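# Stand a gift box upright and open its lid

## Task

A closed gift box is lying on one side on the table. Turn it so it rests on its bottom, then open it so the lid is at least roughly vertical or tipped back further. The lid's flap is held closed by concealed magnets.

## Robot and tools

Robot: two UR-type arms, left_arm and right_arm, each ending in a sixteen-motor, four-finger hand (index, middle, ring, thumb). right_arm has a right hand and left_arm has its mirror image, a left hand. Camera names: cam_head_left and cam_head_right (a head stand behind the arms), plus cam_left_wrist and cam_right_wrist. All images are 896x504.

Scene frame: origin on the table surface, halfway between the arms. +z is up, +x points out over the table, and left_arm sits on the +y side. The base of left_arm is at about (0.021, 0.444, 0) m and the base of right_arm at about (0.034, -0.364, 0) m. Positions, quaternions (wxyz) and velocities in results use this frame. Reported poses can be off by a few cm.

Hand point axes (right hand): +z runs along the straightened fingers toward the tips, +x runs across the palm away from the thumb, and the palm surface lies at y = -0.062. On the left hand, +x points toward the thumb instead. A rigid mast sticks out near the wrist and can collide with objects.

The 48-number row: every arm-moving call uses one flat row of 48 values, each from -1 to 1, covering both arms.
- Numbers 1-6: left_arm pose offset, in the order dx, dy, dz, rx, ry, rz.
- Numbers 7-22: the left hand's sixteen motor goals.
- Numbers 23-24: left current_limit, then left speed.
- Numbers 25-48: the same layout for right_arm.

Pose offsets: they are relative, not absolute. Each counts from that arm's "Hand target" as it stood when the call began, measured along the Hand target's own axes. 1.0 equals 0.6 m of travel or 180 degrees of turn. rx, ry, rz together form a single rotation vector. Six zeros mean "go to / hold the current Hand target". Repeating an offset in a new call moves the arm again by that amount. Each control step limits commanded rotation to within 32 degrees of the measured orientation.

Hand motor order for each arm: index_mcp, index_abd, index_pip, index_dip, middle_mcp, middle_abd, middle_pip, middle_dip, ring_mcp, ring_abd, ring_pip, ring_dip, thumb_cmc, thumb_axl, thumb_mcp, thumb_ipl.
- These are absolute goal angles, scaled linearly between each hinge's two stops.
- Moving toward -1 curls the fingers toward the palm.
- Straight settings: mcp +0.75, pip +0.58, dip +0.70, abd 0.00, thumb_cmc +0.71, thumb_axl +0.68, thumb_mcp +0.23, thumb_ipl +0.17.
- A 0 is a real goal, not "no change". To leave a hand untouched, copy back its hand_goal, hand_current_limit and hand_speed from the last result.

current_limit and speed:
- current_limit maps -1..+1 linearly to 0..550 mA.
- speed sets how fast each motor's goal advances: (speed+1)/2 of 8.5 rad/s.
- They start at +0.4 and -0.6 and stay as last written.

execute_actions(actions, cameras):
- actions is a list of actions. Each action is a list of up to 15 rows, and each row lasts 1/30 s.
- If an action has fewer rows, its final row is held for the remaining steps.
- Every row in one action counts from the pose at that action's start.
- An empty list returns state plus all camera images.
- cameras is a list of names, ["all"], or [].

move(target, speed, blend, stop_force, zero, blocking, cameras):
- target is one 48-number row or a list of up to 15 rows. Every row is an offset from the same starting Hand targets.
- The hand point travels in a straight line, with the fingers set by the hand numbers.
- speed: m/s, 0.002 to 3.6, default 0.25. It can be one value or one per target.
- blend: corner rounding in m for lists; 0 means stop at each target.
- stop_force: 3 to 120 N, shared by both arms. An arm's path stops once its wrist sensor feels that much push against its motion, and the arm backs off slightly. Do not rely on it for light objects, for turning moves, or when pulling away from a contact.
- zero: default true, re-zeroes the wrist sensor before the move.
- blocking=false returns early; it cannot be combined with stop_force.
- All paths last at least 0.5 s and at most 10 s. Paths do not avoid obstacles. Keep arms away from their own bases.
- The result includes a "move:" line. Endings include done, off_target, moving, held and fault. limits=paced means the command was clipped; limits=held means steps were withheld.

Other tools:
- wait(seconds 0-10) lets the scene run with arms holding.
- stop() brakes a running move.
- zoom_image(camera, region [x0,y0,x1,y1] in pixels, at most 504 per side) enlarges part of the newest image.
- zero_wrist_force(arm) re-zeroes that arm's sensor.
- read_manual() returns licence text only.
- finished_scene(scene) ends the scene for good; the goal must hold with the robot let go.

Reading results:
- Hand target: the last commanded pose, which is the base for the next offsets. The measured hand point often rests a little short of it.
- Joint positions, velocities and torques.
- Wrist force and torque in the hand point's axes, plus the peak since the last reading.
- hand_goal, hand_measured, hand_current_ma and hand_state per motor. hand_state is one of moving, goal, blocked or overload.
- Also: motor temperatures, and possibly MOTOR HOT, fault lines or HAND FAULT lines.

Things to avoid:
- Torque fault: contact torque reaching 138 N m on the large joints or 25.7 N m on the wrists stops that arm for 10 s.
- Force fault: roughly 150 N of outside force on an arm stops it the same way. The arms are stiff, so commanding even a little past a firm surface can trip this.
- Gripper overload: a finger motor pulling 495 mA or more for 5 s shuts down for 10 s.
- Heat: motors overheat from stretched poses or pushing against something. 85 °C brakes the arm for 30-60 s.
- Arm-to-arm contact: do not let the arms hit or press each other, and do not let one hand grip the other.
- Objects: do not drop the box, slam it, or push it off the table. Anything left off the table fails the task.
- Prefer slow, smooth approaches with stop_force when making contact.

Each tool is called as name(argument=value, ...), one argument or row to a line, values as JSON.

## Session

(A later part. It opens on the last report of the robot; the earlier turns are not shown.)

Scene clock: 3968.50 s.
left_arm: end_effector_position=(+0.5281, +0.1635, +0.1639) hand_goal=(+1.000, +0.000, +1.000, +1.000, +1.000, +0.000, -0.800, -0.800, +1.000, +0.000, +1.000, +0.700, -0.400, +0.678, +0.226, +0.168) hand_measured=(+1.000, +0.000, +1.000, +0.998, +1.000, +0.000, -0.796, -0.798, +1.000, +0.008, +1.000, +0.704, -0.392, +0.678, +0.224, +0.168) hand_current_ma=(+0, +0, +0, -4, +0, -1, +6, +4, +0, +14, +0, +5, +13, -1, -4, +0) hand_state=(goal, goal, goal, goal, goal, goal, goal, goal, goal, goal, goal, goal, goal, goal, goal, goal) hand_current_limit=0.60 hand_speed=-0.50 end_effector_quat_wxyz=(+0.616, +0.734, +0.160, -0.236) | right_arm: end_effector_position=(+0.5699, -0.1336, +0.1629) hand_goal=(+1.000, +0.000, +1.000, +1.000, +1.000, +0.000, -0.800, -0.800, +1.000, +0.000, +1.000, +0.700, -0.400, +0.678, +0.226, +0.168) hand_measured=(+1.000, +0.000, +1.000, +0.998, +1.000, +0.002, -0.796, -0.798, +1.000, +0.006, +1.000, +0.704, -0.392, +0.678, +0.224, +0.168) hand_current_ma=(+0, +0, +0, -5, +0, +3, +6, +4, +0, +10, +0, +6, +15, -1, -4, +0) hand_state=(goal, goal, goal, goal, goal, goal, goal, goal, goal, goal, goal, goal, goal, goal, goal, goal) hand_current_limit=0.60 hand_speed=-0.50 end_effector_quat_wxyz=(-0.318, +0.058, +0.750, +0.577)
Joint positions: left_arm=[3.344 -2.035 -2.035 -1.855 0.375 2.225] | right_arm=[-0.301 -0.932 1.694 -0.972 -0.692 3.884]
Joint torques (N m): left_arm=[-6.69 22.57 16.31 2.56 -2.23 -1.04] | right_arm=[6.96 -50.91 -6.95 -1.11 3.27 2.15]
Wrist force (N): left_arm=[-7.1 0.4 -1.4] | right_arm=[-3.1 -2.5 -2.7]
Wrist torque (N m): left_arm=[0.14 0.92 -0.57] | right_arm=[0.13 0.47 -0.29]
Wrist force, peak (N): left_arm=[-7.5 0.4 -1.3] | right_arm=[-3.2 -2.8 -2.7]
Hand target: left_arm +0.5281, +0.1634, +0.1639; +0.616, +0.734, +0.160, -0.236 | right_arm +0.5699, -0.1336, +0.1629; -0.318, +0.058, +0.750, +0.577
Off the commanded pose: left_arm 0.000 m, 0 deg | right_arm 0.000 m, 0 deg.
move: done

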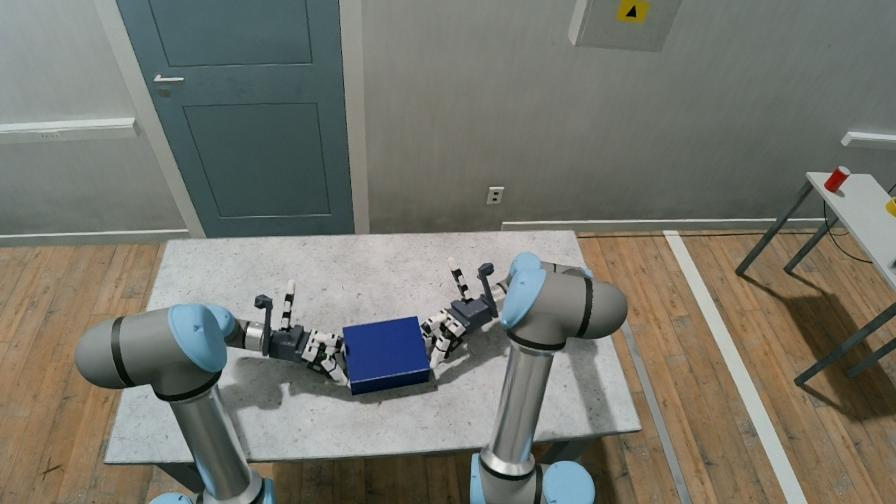

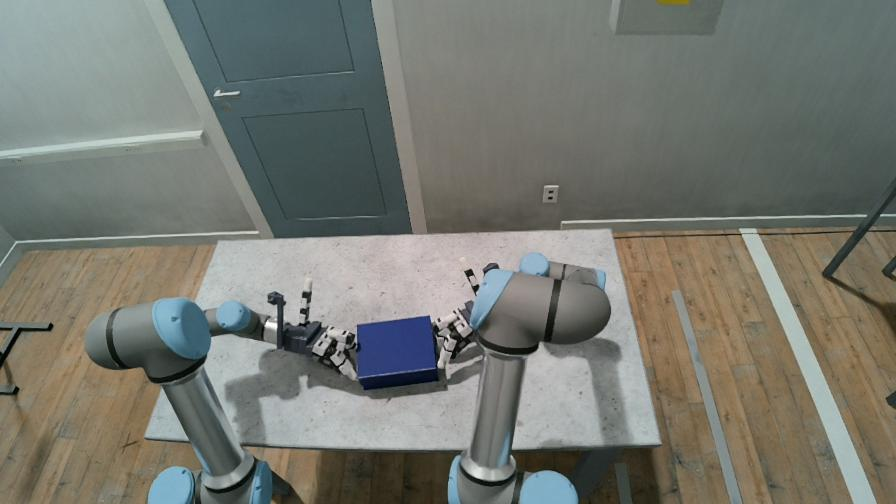

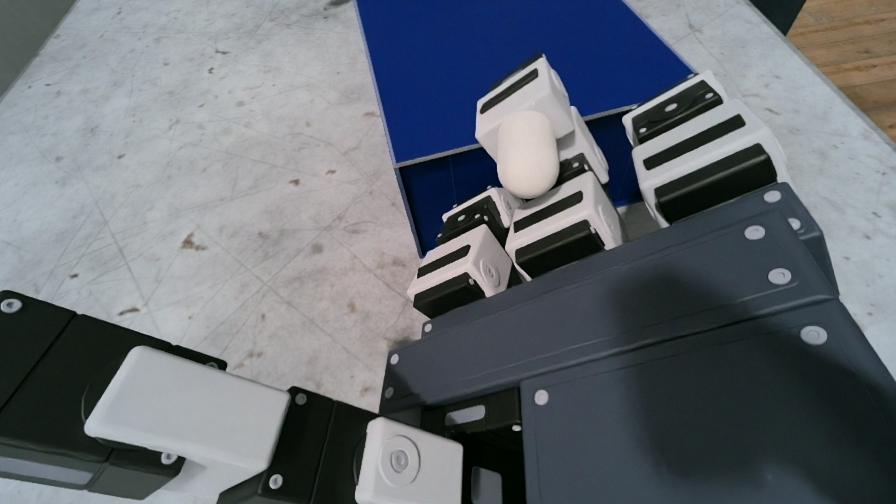

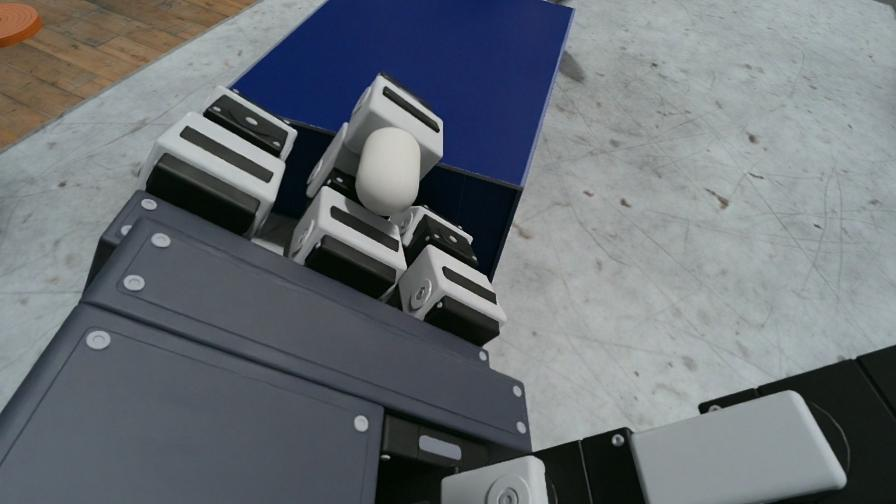

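move(
  target=[
    [0.0050,0.0078,0.0285,0,0,0,1,0,1,1,1,0,-0.8,-0.8,1,0,1,0.7,-0.4,0.678,0.226,0.168,0.6,-0.5,-0.0050,0.0078,0.0285,0,0,0,1,0,1,1,1,0,-0.8,-0.8,1,0,1,0.7,-0.4,0.678,0.226,0.168,0.6,-0.5],
  ],
  speed=0.01,
  stop_force=25,
  cameras=["cam_left_wrist","cam_right_wrist"],
)

Scene clock: 3980.03 s.
left_arm: end_effector_position=(+0.5291, +0.1560, +0.1639) hand_goal=(+1.000, +0.000, +1.000, +1.000, +1.000, +0.000, -0.800, -0.800, +1.000, +0.000, +1.000, +0.700, -0.400, +0.678, +0.226, +0.168) hand_measured=(+1.004, -0.034, +1.002, +1.002, +1.000, +0.000, -0.796, -0.798, +1.000, +0.002, +1.000, +0.704, -0.392, +0.678, +0.224, +0.168) hand_current_ma=(+7, -76, +4, +2, +0, -1, +6, +4, +0, +3, +0, +8, +13, -1, -4, +0) hand_state=(goal, blocked, goal, goal, goal, goal, goal, goal, goal, goal, goal, goal, goal, goal, goal, goal) hand_current_limit=0.60 hand_speed=-0.50 end_effector_quat_wxyz=(+0.616, +0.734, +0.160, -0.236) | right_arm: end_effector_position=(+0.5689, -0.1263, +0.1629) hand_goal=(+1.000, +0.000, +1.000, +1.000, +1.000, +0.000, -0.800, -0.800, +1.000, +0.000, +1.000, +0.700, -0.400, +0.678, +0.226, +0.168) hand_measured=(+1.004, -0.028, +1.002, +1.002, +1.000, +0.002, -0.796, -0.798, +1.000, -0.004, +1.000, +0.706, -0.392, +0.678, +0.224, +0.168) hand_current_ma=(+8, -63, +5, +2, +0, +3, +6, +4, +0, -4, +0, +14, +15, -1, -4, +0) hand_state=(goal, blocked, goal, goal, goal, goal, goal, goal, goal, goal, goal, goal, goal, goal, goal, goal) hand_current_limit=0.60 hand_speed=-0.50 end_effector_quat_wxyz=(-0.318, +0.058, +0.750, +0.577)
Joint positions: left_arm=[3.328 -2.036 -2.034 -1.839 0.36 2.209] | right_arm=[-0.289 -0.934 1.699 -0.978 -0.68 3.888]
Joint torques (N m): left_arm=[-1.92 47.87 7.49 -2.14 -1.86 2.4] | right_arm=[6.49 -24.88 -21.19 4.77 0.05 -2.3]
Wrist force (N): left_arm=[-10.1 -9.0 -23.6] | right_arm=[0.3 -10.8 -25.9]
Wrist torque (N m): left_arm=[3.99 1.23 -1.32] | right_arm=[3.97 0.21 0.37]
Wrist force, peak (N): left_arm=[-11.1 -11.0 -29.1] | right_arm=[1.7 -12.6 -31.9]
Hand target: left_arm +0.5291, +0.1560, +0.1639; +0.616, +0.734, +0.160, -0.236 (not the last commanded pose) | right_arm +0.5689, -0.1263, +0.1629; -0.318, +0.058, +0.750, +0.577 (not the last commanded pose)
Off the commanded pose: left_arm 0.010 m, 0 deg | right_arm 0.011 m, 0 deg.
move: contact (left_arm, right_arm)
Images, in order (width x height): cam_left_wrist 896x504, cam_right_wrist 896x504.

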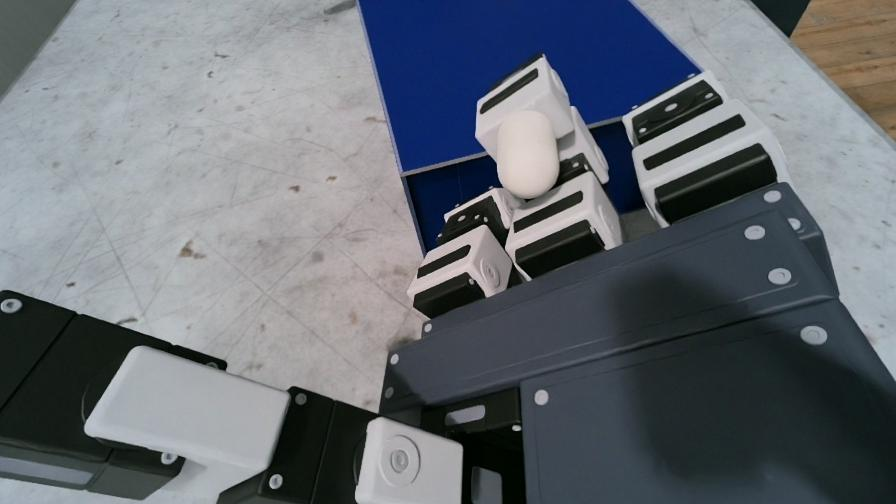

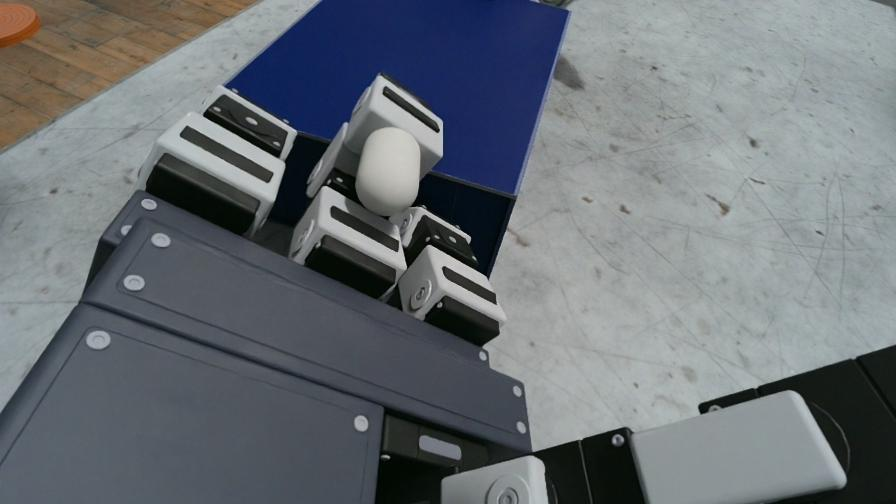

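move(
  target=[
    [0.0005,0.0007,0.0023,0,0,0,1,0,1,1,1,0,-0.8,-0.8,1,0,1,0.62,-0.4,0.678,0.226,0.168,0.79,-0.5,-0.0005,0.0007,0.0023,0,0,0,1,0,1,1,1,0,-0.8,-0.8,1,0,1,0.62,-0.4,0.678,0.226,0.168,0.79,-0.5],
    [0.02,0.0025,0.002,0,-0.0035,-0.022,1,0,1,1,1,0,-0.8,-0.8,1,0,1,0.62,-0.4,0.678,0.226,0.168,0.79,-0.5,-0.02,0.0025,0.002,0,0.0035,0.022,1,0,1,1,1,0,-0.8,-0.8,1,0,1,0.62,-0.4,0.678,0.226,0.168,0.79,-0.5],
    [0.0393,0.0033,0.002,0,-0.0069,-0.0439,1,0,1,1,1,0,-0.8,-0.8,1,0,1,0.62,-0.4,0.678,0.226,0.168,0.79,-0.5,-0.0393,0.0033,0.002,0,0.0069,0.0439,1,0,1,1,1,0,-0.8,-0.8,1,0,1,0.62,-0.4,0.678,0.226,0.168,0.79,-0.5],
  ],
  speed=0.02,
  blend=[0,0.003,0],
  cameras=["cam_head_right","cam_head_left","cam_left_wrist","cam_right_wrist"],
)

zoom_image(
  camera="cam_head_right",
  region=[310, 290, 510, 420],
)

zoom_image(
  camera="cam_head_left",
  region=[290, 290, 490, 420],
)

Scene clock: 4004.03 s.
left_arm: end_effector_position=(+0.5496, +0.1532, +0.1527) hand_goal=(+1.000, +0.000, +1.000, +1.000, +1.000, +0.000, -0.800, -0.800, +1.000, +0.000, +1.000, +0.620, -0.400, +0.678, +0.226, +0.168) hand_measured=(+1.006, -0.106, +1.004, +1.000, +1.000, +0.000, -0.796, -0.798, +1.002, -0.028, +1.002, +0.724, -0.392, +0.678, +0.224, +0.168) hand_current_ma=(+9, -330, +6, +1, +0, -1, +6, +4, +4, -61, +2, +378, +13, -1, -4, +0) hand_state=(goal, blocked, goal, goal, goal, goal, goal, goal, goal, blocked, goal, blocked, goal, goal, goal, goal) hand_current_limit=0.79 hand_speed=-0.50 end_effector_quat_wxyz=(+0.600, +0.719, +0.203, -0.286) | right_arm: end_effector_position=(+0.5879, -0.1180, +0.1516) hand_goal=(+1.000, +0.000, +1.000, +1.000, +1.000, +0.000, -0.800, -0.800, +1.000, +0.000, +1.000, +0.620, -0.400, +0.678, +0.226, +0.168) hand_measured=(+1.006, -0.096, +1.004, +1.000, +1.000, +0.002, -0.796, -0.798, +1.002, -0.028, +1.002, +0.728, -0.392, +0.678, +0.224, +0.168) hand_current_ma=(+10, -304, +6, +1, +0, +3, +6, +4, +4, -68, +2, +416, +15, -1, -4, +0) hand_state=(goal, blocked, goal, goal, goal, goal, goal, goal, goal, blocked, goal, blocked, goal, goal, goal, goal) hand_current_limit=0.79 hand_speed=-0.50 end_effector_quat_wxyz=(-0.365, +0.103, +0.741, +0.554)
Joint positions: left_arm=[3.316 -2.077 -1.973 -1.899 0.361 2.108] | right_arm=[-0.27 -0.896 1.641 -0.938 -0.677 4.012]
Joint torques (N m): left_arm=[-37.68 15.85 15.62 -3.6 -4.57 -1.02] | right_arm=[46.57 -16.57 -7.4 7.04 9.4 2.32]
Wrist force (N): left_arm=[-23.9 -7.5 -71.7] | right_arm=[14.7 -9.7 -75.2]
Wrist torque (N m): left_arm=[10.06 1.25 -1.72] | right_arm=[10.09 0.25 0.91]
Wrist force, peak (N): left_arm=[-23.9 -7.5 -71.7] | right_arm=[14.7 -9.8 -75.2]
Hand target: left_arm +0.5497, +0.1531, +0.1526; +0.600, +0.719, +0.203, -0.286 | right_arm +0.5880, -0.1179, +0.1515; -0.365, +0.103, +0.741, +0.554
Off the commanded pose: left_arm 0.000 m, 0 deg | right_arm 0.000 m, 0 deg.
move: done

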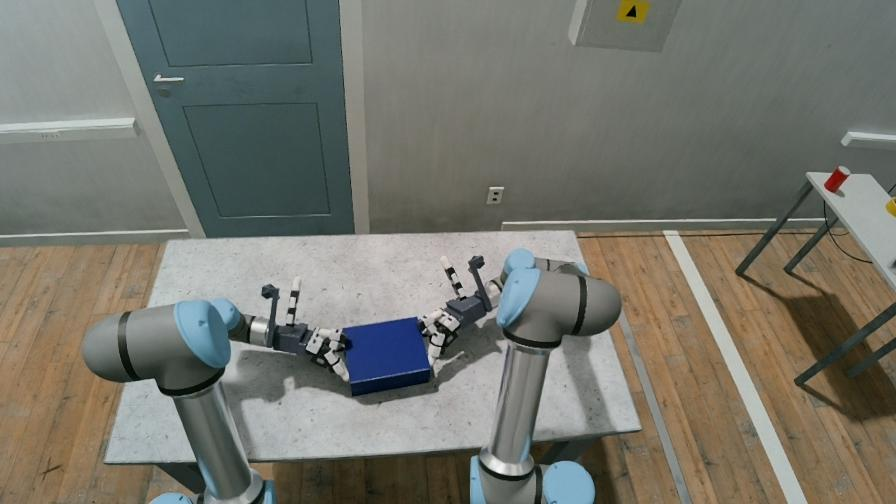

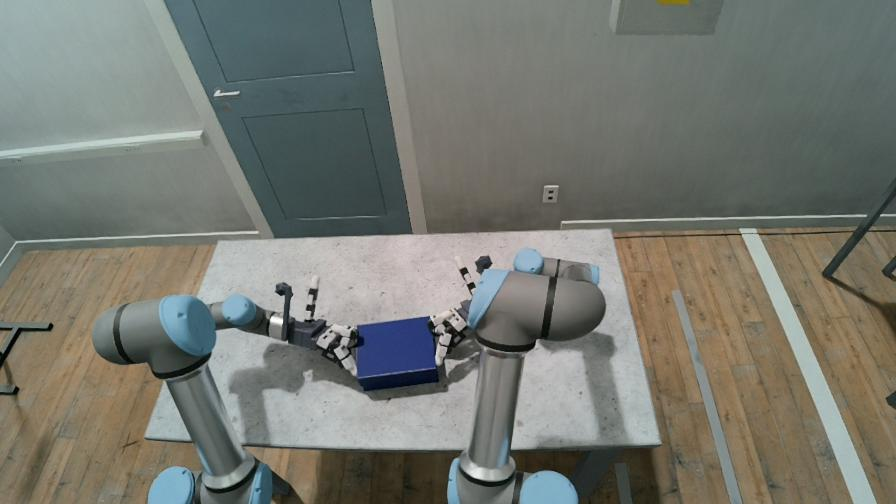

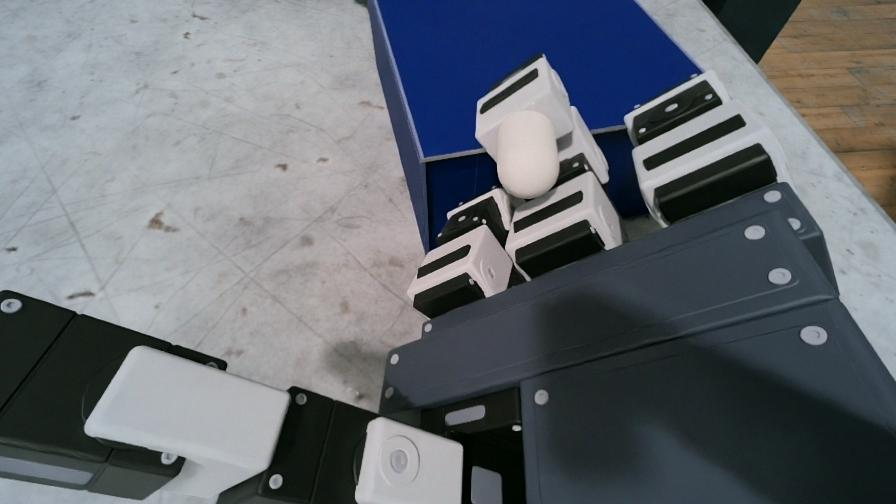

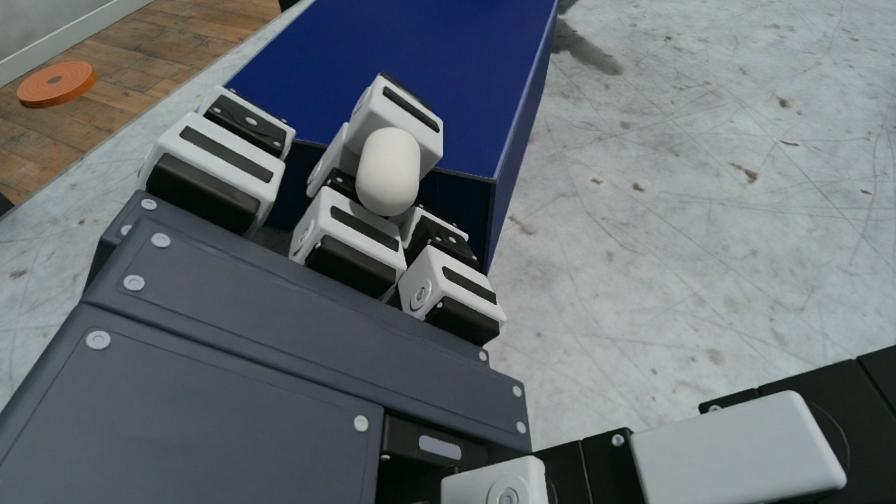

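Scaled by 2.520 from the camera's 896x504 image, which has a finer 1280x720 frame.

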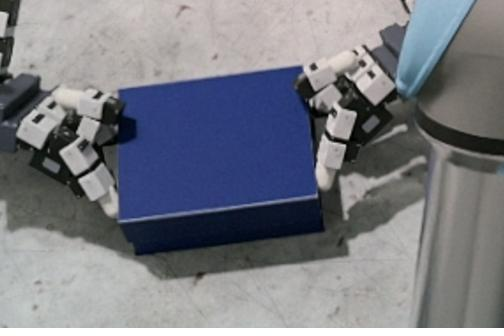

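Scaled by 2.520 from the camera's 896x504 image, which has a finer 1280x720 frame.

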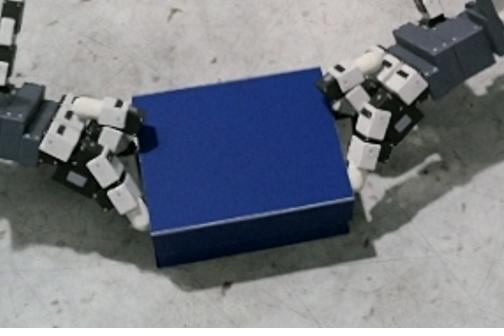

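move(
  target=[
    [0,0,0,0,0,0,1,0,1,1,1,0,-0.8,-0.8,1,0,1,0.58,-0.4,0.678,0.226,0.168,1,-0.5,0,0,0,0,0,0,1,0,1,1,1,0,-0.8,-0.8,1,0,1,0.58,-0.4,0.678,0.226,0.168,1,-0.5],
    [0.0193,0.002,0,0,-0.0035,-0.022,1,0,1,1,1,0,-0.8,-0.8,1,0,1,0.58,-0.4,0.678,0.226,0.168,1,-0.5,-0.0193,0.002,0,0,0.0035,0.022,1,0,1,1,1,0,-0.8,-0.8,1,0,1,0.58,-0.4,0.678,0.226,0.168,1,-0.5],
    [0.0388,0.0025,-0.0004,0,-0.0069,-0.0439,1,0,1,1,1,0,-0.8,-0.8,1,0,1,0.58,-0.4,0.678,0.226,0.168,1,-0.5,-0.0388,0.0025,-0.0004,0,0.0069,0.0439,1,0,1,1,1,0,-0.8,-0.8,1,0,1,0.58,-0.4,0.678,0.226,0.168,1,-0.5],
  ],
  speed=0.05,
  blend=[0,0.003,0],
  cameras=["cam_head_right","cam_head_left","cam_left_wrist","cam_right_wrist"],
)

move(
  target=[0,0,0,0,0,0,1,0,1,1,1,0,-0.8,-0.8,1,0,1,0.68,-0.4,0.678,0.226,0.168,0.75,-0.5,0,0,0,0,0,0,1,0,1,1,1,0,-0.8,-0.8,1,0,1,0.68,-0.4,0.678,0.226,0.168,0.75,-0.5],
)

zoom_image(
  camera="cam_head_right",
  region=[310, 290, 510, 420],
)

Scene clock: 4024.27 s.
left_arm: end_effector_position=(+0.5682, +0.1519, +0.1385) hand_goal=(+1.000, +0.000, +1.000, +1.000, +1.000, +0.000, -0.800, -0.800, +1.000, +0.000, +1.000, +0.580, -0.400, +0.678, +0.226, +0.168) hand_measured=(+1.004, -0.252, +1.002, +1.000, +1.000, -0.006, -0.800, -0.798, +1.004, -0.106, +1.002, +0.724, -0.392, +0.678, +0.224, +0.168) hand_current_ma=(+6, -550, +4, +0, -1, -10, -1, +4, +6, -329, +3, +550, +13, -1, -4, +0) hand_state=(goal, blocked, goal, goal, goal, goal, goal, goal, goal, blocked, goal, blocked, goal, goal, goal, goal) hand_current_limit=1.00 hand_speed=-0.50 end_effector_quat_wxyz=(+0.581, +0.700, +0.246, -0.334) | right_arm: end_effector_position=(+0.6054, -0.1118, +0.1375) hand_goal=(+1.000, +0.000, +1.000, +1.000, +1.000, +0.000, -0.800, -0.800, +1.000, +0.000, +1.000, +0.580, -0.400, +0.678, +0.226, +0.168) hand_measured=(+1.004, -0.230, +1.002, +1.000, +0.998, -0.010, -0.802, -0.798, +1.004, -0.102, +1.002, +0.740, -0.392, +0.678, +0.224, +0.168) hand_current_ma=(+6, -550, +4, +1, -5, -16, -2, +4, +6, -322, +3, +550, +15, -1, -4, +0) hand_state=(goal, blocked, goal, goal, goal, goal, goal, goal, goal, blocked, goal, blocked, goal, goal, goal, goal) hand_current_limit=1.00 hand_speed=-0.50 end_effector_quat_wxyz=(-0.410, +0.148, +0.728, +0.529)
Joint positions: left_arm=[3.308 -2.122 -1.913 -1.962 0.364 2.014] | right_arm=[-0.255 -0.854 1.583 -0.897 -0.675 4.133]
Joint torques (N m): left_arm=[-34.67 18.49 17.85 -3.51 -5.11 -1.31] | right_arm=[42.34 -17.37 -8.68 5.69 8.91 2.74]
Wrist force (N): left_arm=[-22.8 -9.2 -64.7] | right_arm=[15.7 -5.2 -69.0]
Wrist torque (N m): left_arm=[9.10 0.18 -1.18] | right_arm=[9.09 1.32 0.84]
Wrist force, peak (N): left_arm=[-24.8 -9.4 -77.8] | right_arm=[17.0 -8.5 -82.2]
Hand target: left_arm +0.5682, +0.1519, +0.1385; +0.581, +0.700, +0.246, -0.334 | right_arm +0.6055, -0.1117, +0.1374; -0.410, +0.148, +0.728, +0.529
Off the commanded pose: left_arm 0.000 m, 0 deg | right_arm 0.000 m, 0 deg.
move: done

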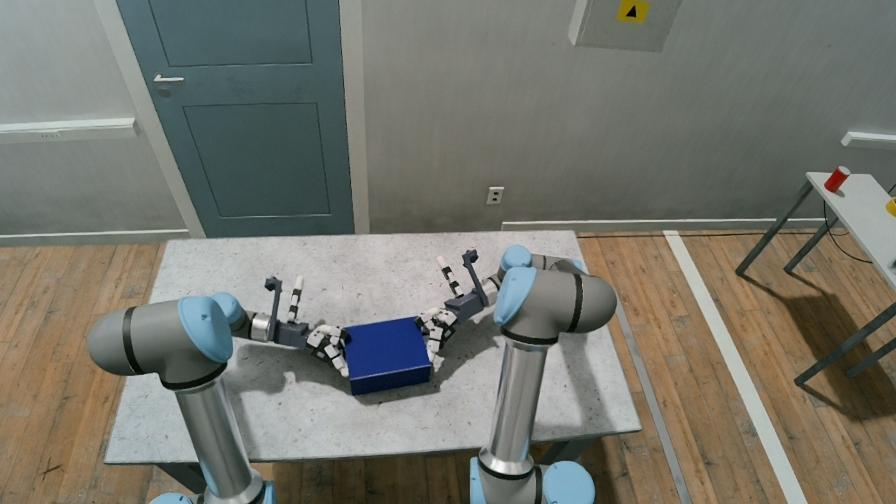

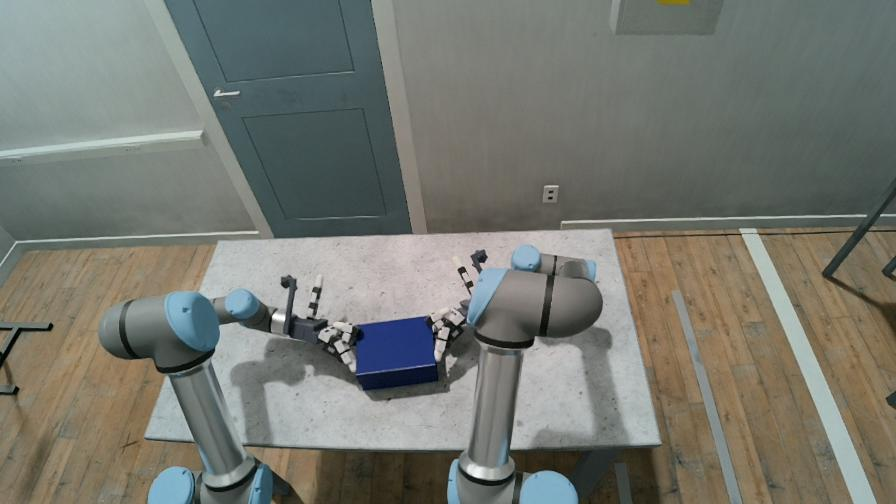

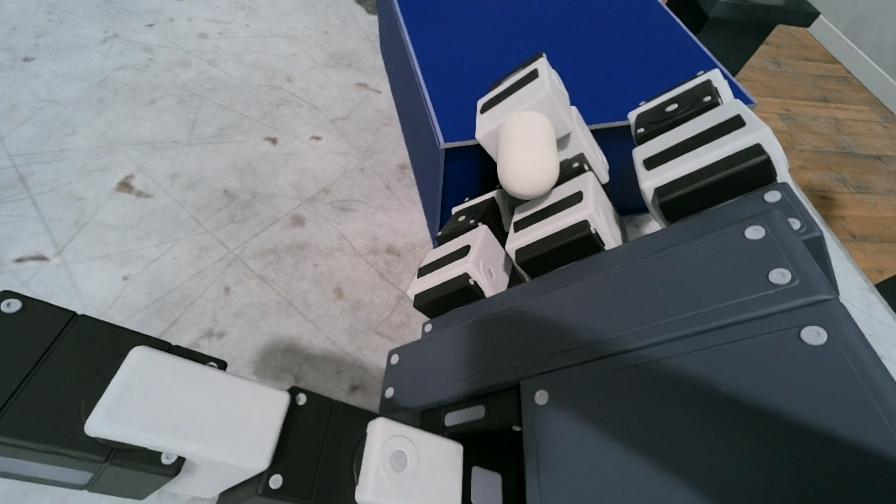

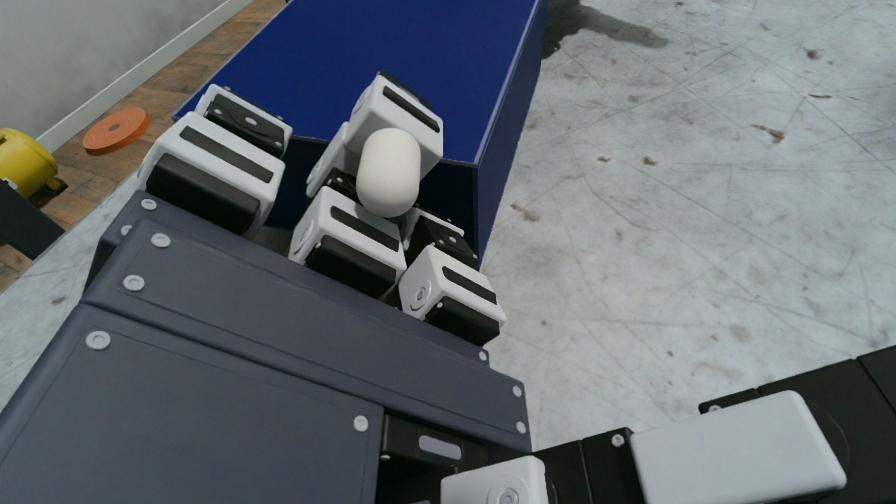

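Scene clock: 4024.77 s.
left_arm: end_effector_position=(+0.5682, +0.1519, +0.1385) hand_goal=(+1.000, +0.000, +1.000, +1.000, +1.000, +0.000, -0.800, -0.800, +1.000, +0.000, +1.000, +0.680, -0.400, +0.678, +0.226, +0.168) hand_measured=(+1.004, -0.254, +1.002, +1.000, +1.000, -0.006, -0.800, -0.798, +1.002, -0.104, +1.002, +0.756, -0.392, +0.678, +0.224, +0.168) hand_current_ma=(+7, -481, +4, +0, +0, -10, -1, +4, +3, -323, +1, +254, +13, -1, -4, +0) hand_state=(goal, blocked, goal, goal, goal, goal, goal, goal, goal, blocked, goal, blocked, goal, goal, goal, goal) hand_current_limit=0.75 hand_speed=-0.50 end_effector_quat_wxyz=(+0.581, +0.700, +0.246, -0.334) | right_arm: end_effector_position=(+0.6055, -0.1117, +0.1374) hand_goal=(+1.000, +0.000, +1.000, +1.000, +1.000, +0.000, -0.800, -0.800, +1.000, +0.000, +1.000, +0.680, -0.400, +0.678, +0.226, +0.168) hand_measured=(+1.004, -0.234, +1.002, +1.000, +0.998, -0.010, -0.802, -0.798, +1.002, -0.102, +1.002, +0.764, -0.392, +0.678, +0.224, +0.168) hand_current_ma=(+8, -481, +4, +1, -5, -16, -2, +4, +3, -321, +2, +301, +15, -1, -4, +0) hand_state=(goal, blocked, goal, goal, goal, goal, goal, goal, goal, blocked, goal, blocked, goal, goal, goal, goal) hand_current_limit=0.75 hand_speed=-0.50 end_effector_quat_wxyz=(-0.410, +0.148, +0.728, +0.529)
Joint positions: left_arm=[3.308 -2.122 -1.913 -1.962 0.364 2.013] | right_arm=[-0.255 -0.854 1.583 -0.897 -0.675 4.133]
Joint torques (N m): left_arm=[-21.71 24.68 18.91 -2.66 -4.9 -0.91] | right_arm=[31.76 -24.05 -13.12 5.71 7.18 2.06]
Wrist force (N): left_arm=[-17.9 -13.0 -53.3] | right_arm=[10.4 -10.4 -59.3]
Wrist torque (N m): left_arm=[7.53 0.81 -1.33] | right_arm=[7.96 0.70 0.78]
Wrist force, peak (N): left_arm=[-21.4 -10.1 -63.1] | right_arm=[14.2 -6.5 -67.0]
Hand target: left_arm +0.5682, +0.1519, +0.1385; +0.581, +0.700, +0.246, -0.334 | right_arm +0.6055, -0.1117, +0.1374; -0.410, +0.148, +0.728, +0.529
Off the commanded pose: left_arm 0.000 m, 0 deg | right_arm 0.000 m, 0 deg.
move: done

Scaled by 2.520 from the camera's 896x504 image, which has a finer 1280x720 frame.
This view is cut from an older image: the scene may have changed since it was taken.

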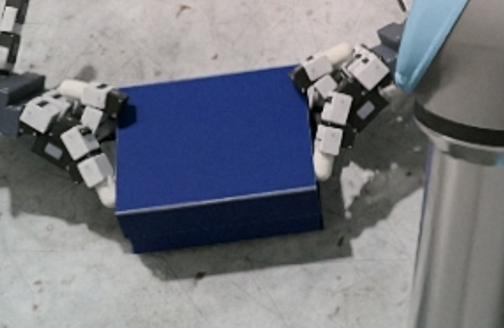

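wait(
  seconds=0,
  cameras=["cam_head_right","cam_head_left"],
)

zoom_image(
  camera="cam_head_right",
  region=[350, 350, 450, 400],
)

zoom_image(
  camera="cam_head_left",
  region=[335, 350, 435, 400],
)

Scene clock: 4040.07 s.
left_arm: end_effector_position=(+0.5682, +0.1519, +0.1385) hand_goal=(+1.000, +0.000, +1.000, +1.000, +1.000, +0.000, -0.800, -0.800, +1.000, +0.000, +1.000, +0.680, -0.400, +0.678, +0.226, +0.168) hand_measured=(+1.004, -0.254, +1.002, +1.000, +1.000, -0.006, -0.800, -0.798, +1.002, -0.104, +1.002, +0.756, -0.392, +0.678, +0.224, +0.168) hand_current_ma=(+7, -481, +4, +0, +0, -10, -1, +4, +3, -323, +1, +254, +13, -1, -4, +0) hand_state=(goal, blocked, goal, goal, goal, goal, goal, goal, goal, blocked, goal, blocked, goal, goal, goal, goal) hand_current_limit=0.75 hand_speed=-0.50 end_effector_quat_wxyz=(+0.581, +0.700, +0.246, -0.334) | right_arm: end_effector_position=(+0.6055, -0.1117, +0.1374) hand_goal=(+1.000, +0.000, +1.000, +1.000, +1.000, +0.000, -0.800, -0.800, +1.000, +0.000, +1.000, +0.680, -0.400, +0.678, +0.226, +0.168) hand_measured=(+1.004, -0.234, +1.002, +1.000, +0.998, -0.010, -0.802, -0.798, +1.002, -0.102, +1.002, +0.764, -0.392, +0.678, +0.224, +0.168) hand_current_ma=(+8, -481, +4, +1, -5, -16, -2, +4, +3, -321, +2, +301, +15, -1, -4, +0) hand_state=(goal, blocked, goal, goal, goal, goal, goal, goal, goal, blocked, goal, blocked, goal, goal, goal, goal) hand_current_limit=0.75 hand_speed=-0.50 end_effector_quat_wxyz=(-0.410, +0.148, +0.728, +0.529)
Joint positions: left_arm=[3.308 -2.122 -1.913 -1.963 0.364 2.013] | right_arm=[-0.255 -0.854 1.583 -0.897 -0.675 4.133]
Joint torques (N m): left_arm=[-15.53 48.07 20.56 -2.3 -5.09 -0.66] | right_arm=[28.05 -45.74 -13.05 5.53 3.58 1.93]
Wrist force (N): left_arm=[-18.5 -12.7 -52.9] | right_arm=[10.7 -10.2 -59.4]
Wrist torque (N m): left_arm=[7.49 0.82 -1.37] | right_arm=[7.93 0.71 0.79]
Wrist force, peak (N): left_arm=[-17.8 -13.3 -53.5] | right_arm=[10.6 -9.9 -59.7]
Hand target: left_arm +0.5682, +0.1519, +0.1385; +0.581, +0.700, +0.246, -0.334 | right_arm +0.6055, -0.1117, +0.1374; -0.410, +0.148, +0.728, +0.529
Off the commanded pose: left_arm 0.000 m, 0 deg | right_arm 0.000 m, 0 deg.
Images, in order (width x height): cam_head_left 896x504, cam_head_right 896x504.

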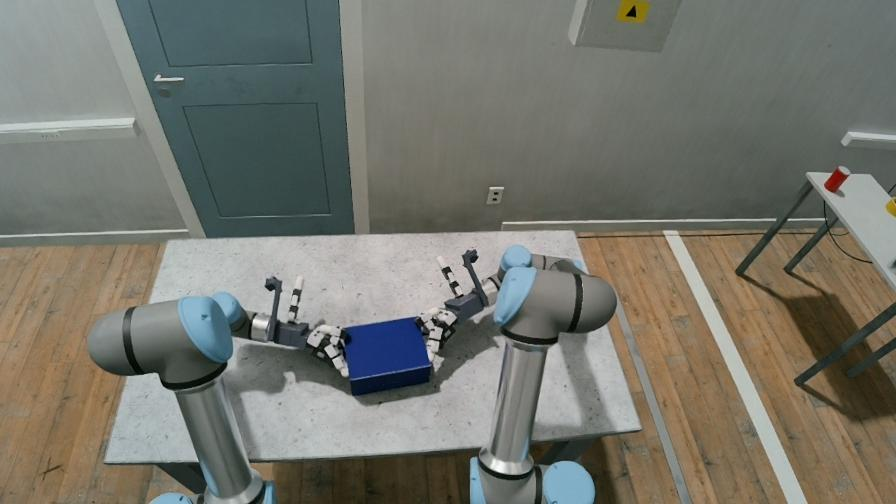

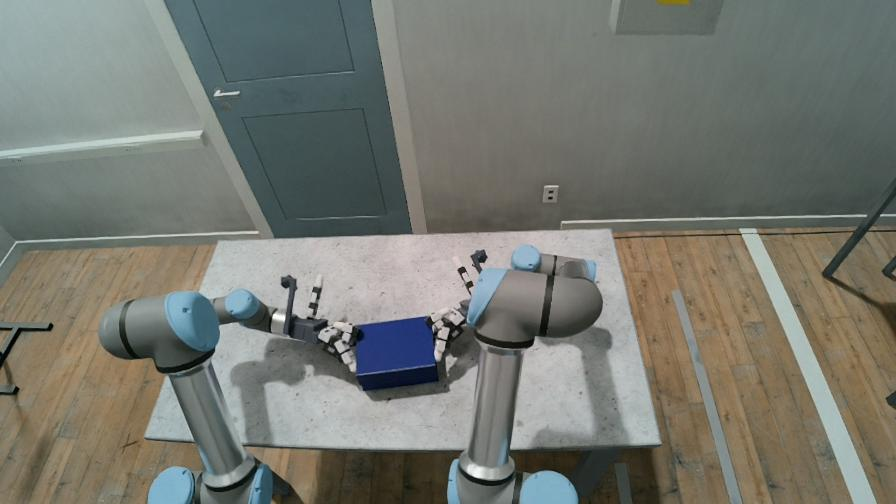

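Scaled by 5.040 from the camera's 896x504 image, which has a finer 1280x720 frame.

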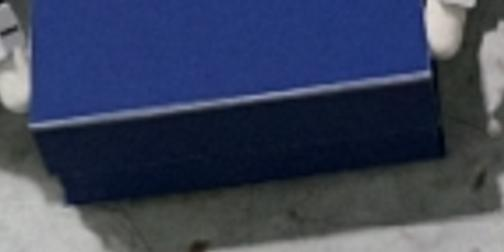

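Scaled by 5.040 from the camera's 896x504 image, which has a finer 1280x720 frame.

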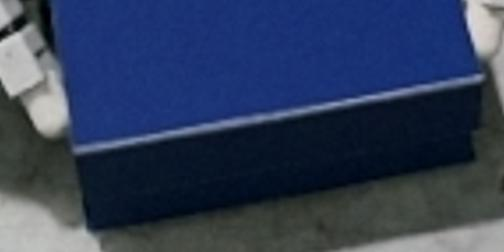

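move(
  target=[
    [0,0,0,0,0,0,1,-0.3,1,1,1,0,-0.8,-0.8,1,0.2,1,0.5,-0.4,0.678,0.226,0.168,1,-0.5,0,0,0,0,0,0,1,-0.3,1,1,1,0,-0.8,-0.8,1,0.2,1,0.5,-0.4,0.678,0.226,0.168,1,-0.5],
    [0.0438,-0.0052,0.0025,0,-0.0069,-0.0439,1,-0.3,1,1,1,0,-0.8,-0.8,1,0.2,1,0.5,-0.4,0.678,0.226,0.168,1,-0.5,-0.0438,-0.0052,0.0025,0,0.0069,0.0439,1,-0.3,1,1,1,0,-0.8,-0.8,1,0.2,1,0.5,-0.4,0.678,0.226,0.168,1,-0.5],
  ],
  speed=0.06,
  cameras=["cam_head_right","cam_head_left","cam_left_wrist","cam_right_wrist"],
)

move(
  target=[0,0,0,0,0,0,1,-0.26,1,1,1,0,-0.8,-0.8,1,0,1,0.68,-0.4,0.678,0.226,0.168,0.75,-0.5,0,0,0,0,0,0,1,-0.26,1,1,1,0,-0.8,-0.8,1,0,1,0.68,-0.4,0.678,0.226,0.168,0.75,-0.5],
)

zoom_image(
  camera="cam_head_right",
  region=[350, 350, 450, 400],
)

Scene clock: 4080.17 s.
left_arm: end_effector_position=(+0.5828, +0.1499, +0.1166) hand_goal=(+1.000, -0.300, +1.000, +1.000, +1.000, +0.000, -0.800, -0.800, +1.000, +0.200, +1.000, +0.500, -0.400, +0.678, +0.226, +0.168) hand_measured=(+1.002, -0.430, +1.002, +0.992, +0.912, -0.128, -0.834, -0.798, +1.004, -0.172, +1.002, +0.766, -0.392, +0.678, +0.224, +0.168) hand_current_ma=(+2, -427, +1, -15, -331, -414, -93, +4, +6, -550, +3, +550, +13, -1, -4, +0) hand_state=(goal, blocked, goal, goal, blocked, blocked, blocked, goal, goal, blocked, goal, blocked, goal, goal, goal, goal) hand_current_limit=1.00 hand_speed=-0.50 end_effector_quat_wxyz=(+0.560, +0.678, +0.287, -0.381) | right_arm: end_effector_position=(+0.6191, -0.1059, +0.1155) hand_goal=(+1.000, -0.300, +1.000, +1.000, +1.000, +0.000, -0.800, -0.800, +1.000, +0.200, +1.000, +0.500, -0.400, +0.678, +0.226, +0.168) hand_measured=(+1.002, -0.414, +1.002, +0.992, +0.908, -0.122, -0.832, -0.798, +1.004, -0.152, +1.002, +0.780, -0.392, +0.678, +0.224, +0.168) hand_current_ma=(+3, -377, +2, -15, -362, -405, -92, +4, +5, -550, +3, +550, +15, -1, -4, +0) hand_state=(goal, blocked, goal, goal, blocked, blocked, blocked, goal, goal, blocked, goal, blocked, goal, goal, goal, goal) hand_current_limit=1.00 hand_speed=-0.50 end_effector_quat_wxyz=(-0.453, +0.192, +0.712, +0.501)
Joint positions: left_arm=[3.3 -2.176 -1.861 -2.01 0.364 1.922] | right_arm=[-0.242 -0.805 1.534 -0.87 -0.673 4.25]
Joint torques (N m): left_arm=[-24.34 15.16 17.69 -0.47 -4.17 -2.03] | right_arm=[33.02 -15.02 -14.26 0.49 9.33 2.73]
Wrist force (N): left_arm=[-38.7 -1.9 -47.4] | right_arm=[31.1 0.5 -53.9]
Wrist torque (N m): left_arm=[6.17 -2.20 -2.25] | right_arm=[6.56 3.37 1.97]
Wrist force, peak (N): left_arm=[-38.7 -1.9 -47.4] | right_arm=[31.1 0.5 -53.9]
Hand target: left_arm +0.5829, +0.1499, +0.1165; +0.560, +0.678, +0.287, -0.381 | right_arm +0.6191, -0.1059, +0.1155; -0.454, +0.192, +0.712, +0.501
Off the commanded pose: left_arm 0.000 m, 0 deg | right_arm 0.000 m, 0 deg.
move: done

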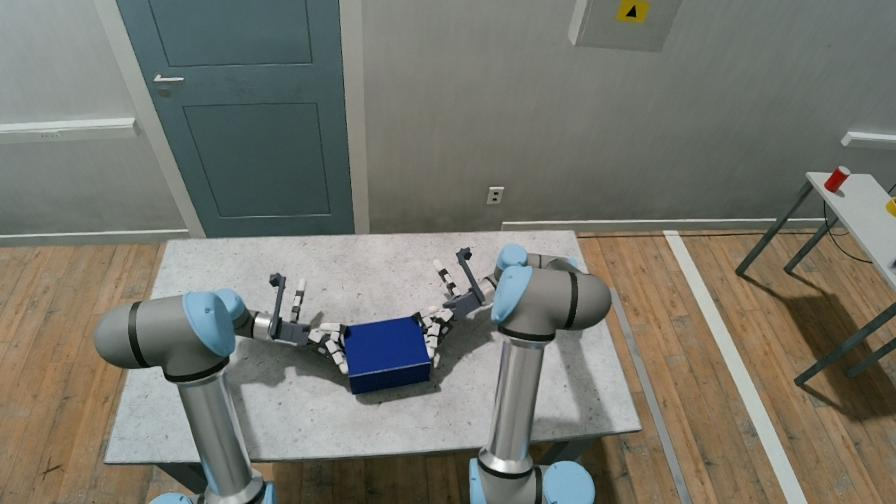

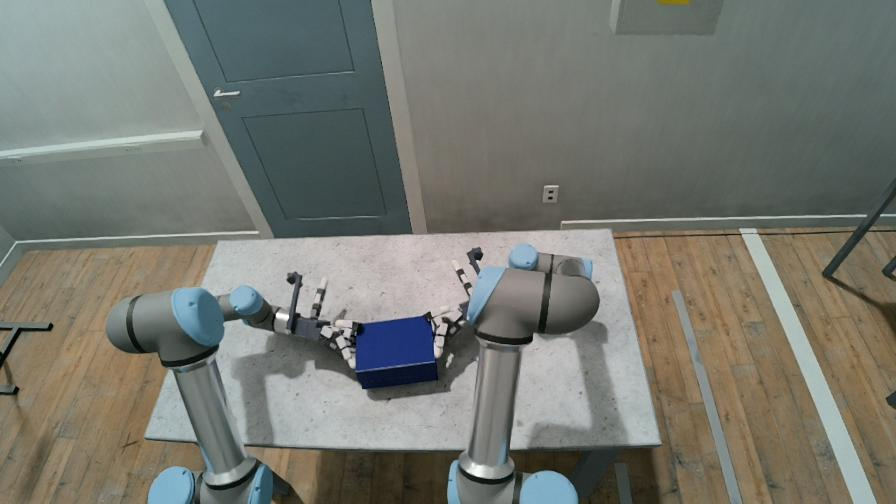

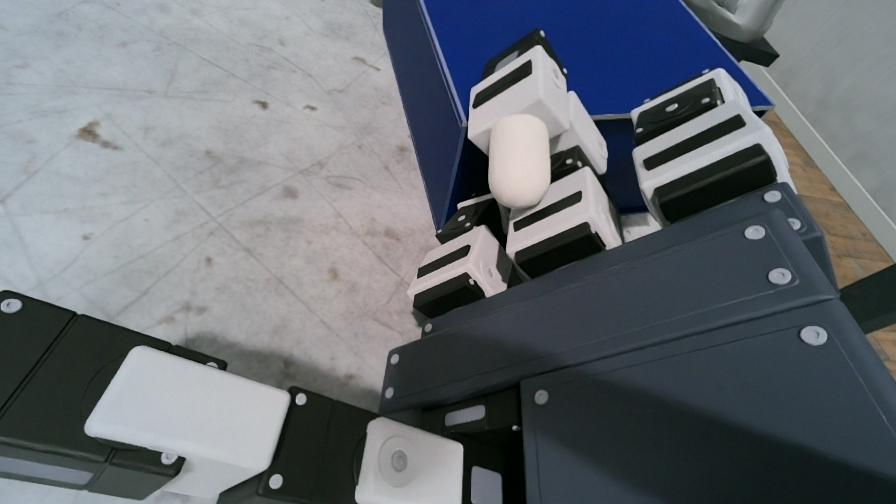

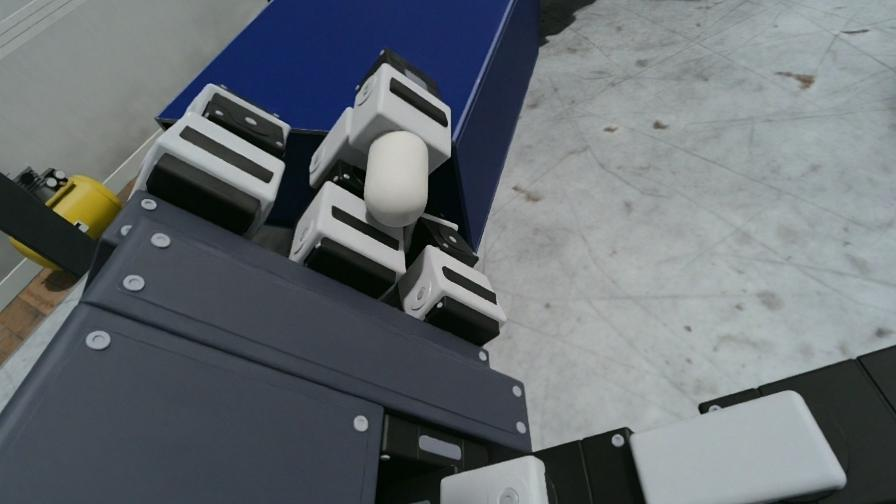

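Scene clock: 4080.67 s.
left_arm: end_effector_position=(+0.5829, +0.1499, +0.1165) hand_goal=(+1.000, -0.260, +1.000, +1.000, +1.000, +0.000, -0.800, -0.800, +1.000, +0.000, +1.000, +0.680, -0.400, +0.678, +0.226, +0.168) hand_measured=(+1.002, -0.430, +1.002, +0.992, +0.912, -0.128, -0.834, -0.798, +1.002, -0.176, +1.002, +0.786, -0.392, +0.678, +0.224, +0.168) hand_current_ma=(+2, -481, +1, -15, -332, -415, -93, +4, +4, -481, +2, +388, +13, -1, -4, +0) hand_state=(goal, blocked, goal, goal, blocked, blocked, blocked, goal, goal, blocked, goal, blocked, goal, goal, goal, goal) hand_current_limit=0.75 hand_speed=-0.50 end_effector_quat_wxyz=(+0.560, +0.678, +0.287, -0.381) | right_arm: end_effector_position=(+0.6191, -0.1059, +0.1155) hand_goal=(+1.000, -0.260, +1.000, +1.000, +1.000, +0.000, -0.800, -0.800, +1.000, +0.000, +1.000, +0.680, -0.400, +0.678, +0.226, +0.168) hand_measured=(+1.002, -0.416, +1.002, +0.992, +0.908, -0.122, -0.832, -0.798, +1.002, -0.156, +1.002, +0.792, -0.392, +0.678, +0.224, +0.168) hand_current_ma=(+3, -481, +2, -15, -362, -408, -92, +4, +5, -481, +3, +436, +15, -1, -4, +0) hand_state=(goal, blocked, goal, goal, blocked, blocked, blocked, goal, goal, blocked, goal, blocked, goal, goal, goal, goal) hand_current_limit=0.75 hand_speed=-0.50 end_effector_quat_wxyz=(-0.454, +0.192, +0.712, +0.501)
Joint positions: left_arm=[3.3 -2.176 -1.861 -2.01 0.364 1.922] | right_arm=[-0.242 -0.805 1.534 -0.87 -0.673 4.251]
Joint torques (N m): left_arm=[-19.75 15.27 18.69 -0.46 -4.24 -1.9] | right_arm=[29.58 -15.27 -13.95 0.5 6.69 2.79]
Wrist force (N): left_arm=[-36.6 -0.8 -42.4] | right_arm=[28.9 -0.4 -49.3]
Wrist torque (N m): left_arm=[5.20 -1.61 -2.39] | right_arm=[5.90 2.92 1.92]
Wrist force, peak (N): left_arm=[-37.2 -2.1 -46.4] | right_arm=[29.1 0.1 -52.5]
Hand target: left_arm +0.5829, +0.1499, +0.1165; +0.560, +0.678, +0.287, -0.381 | right_arm +0.6191, -0.1059, +0.1155; -0.454, +0.192, +0.712, +0.501
Off the commanded pose: left_arm 0.000 m, 0 deg | right_arm 0.000 m, 0 deg.
move: done

Scaled by 5.040 from the camera's 896x504 image, which has a finer 1280x720 frame.
This view is cut from an older image: the scene may have changed since it was taken.

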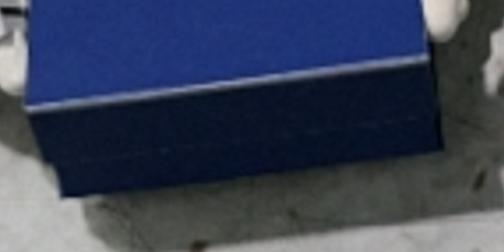

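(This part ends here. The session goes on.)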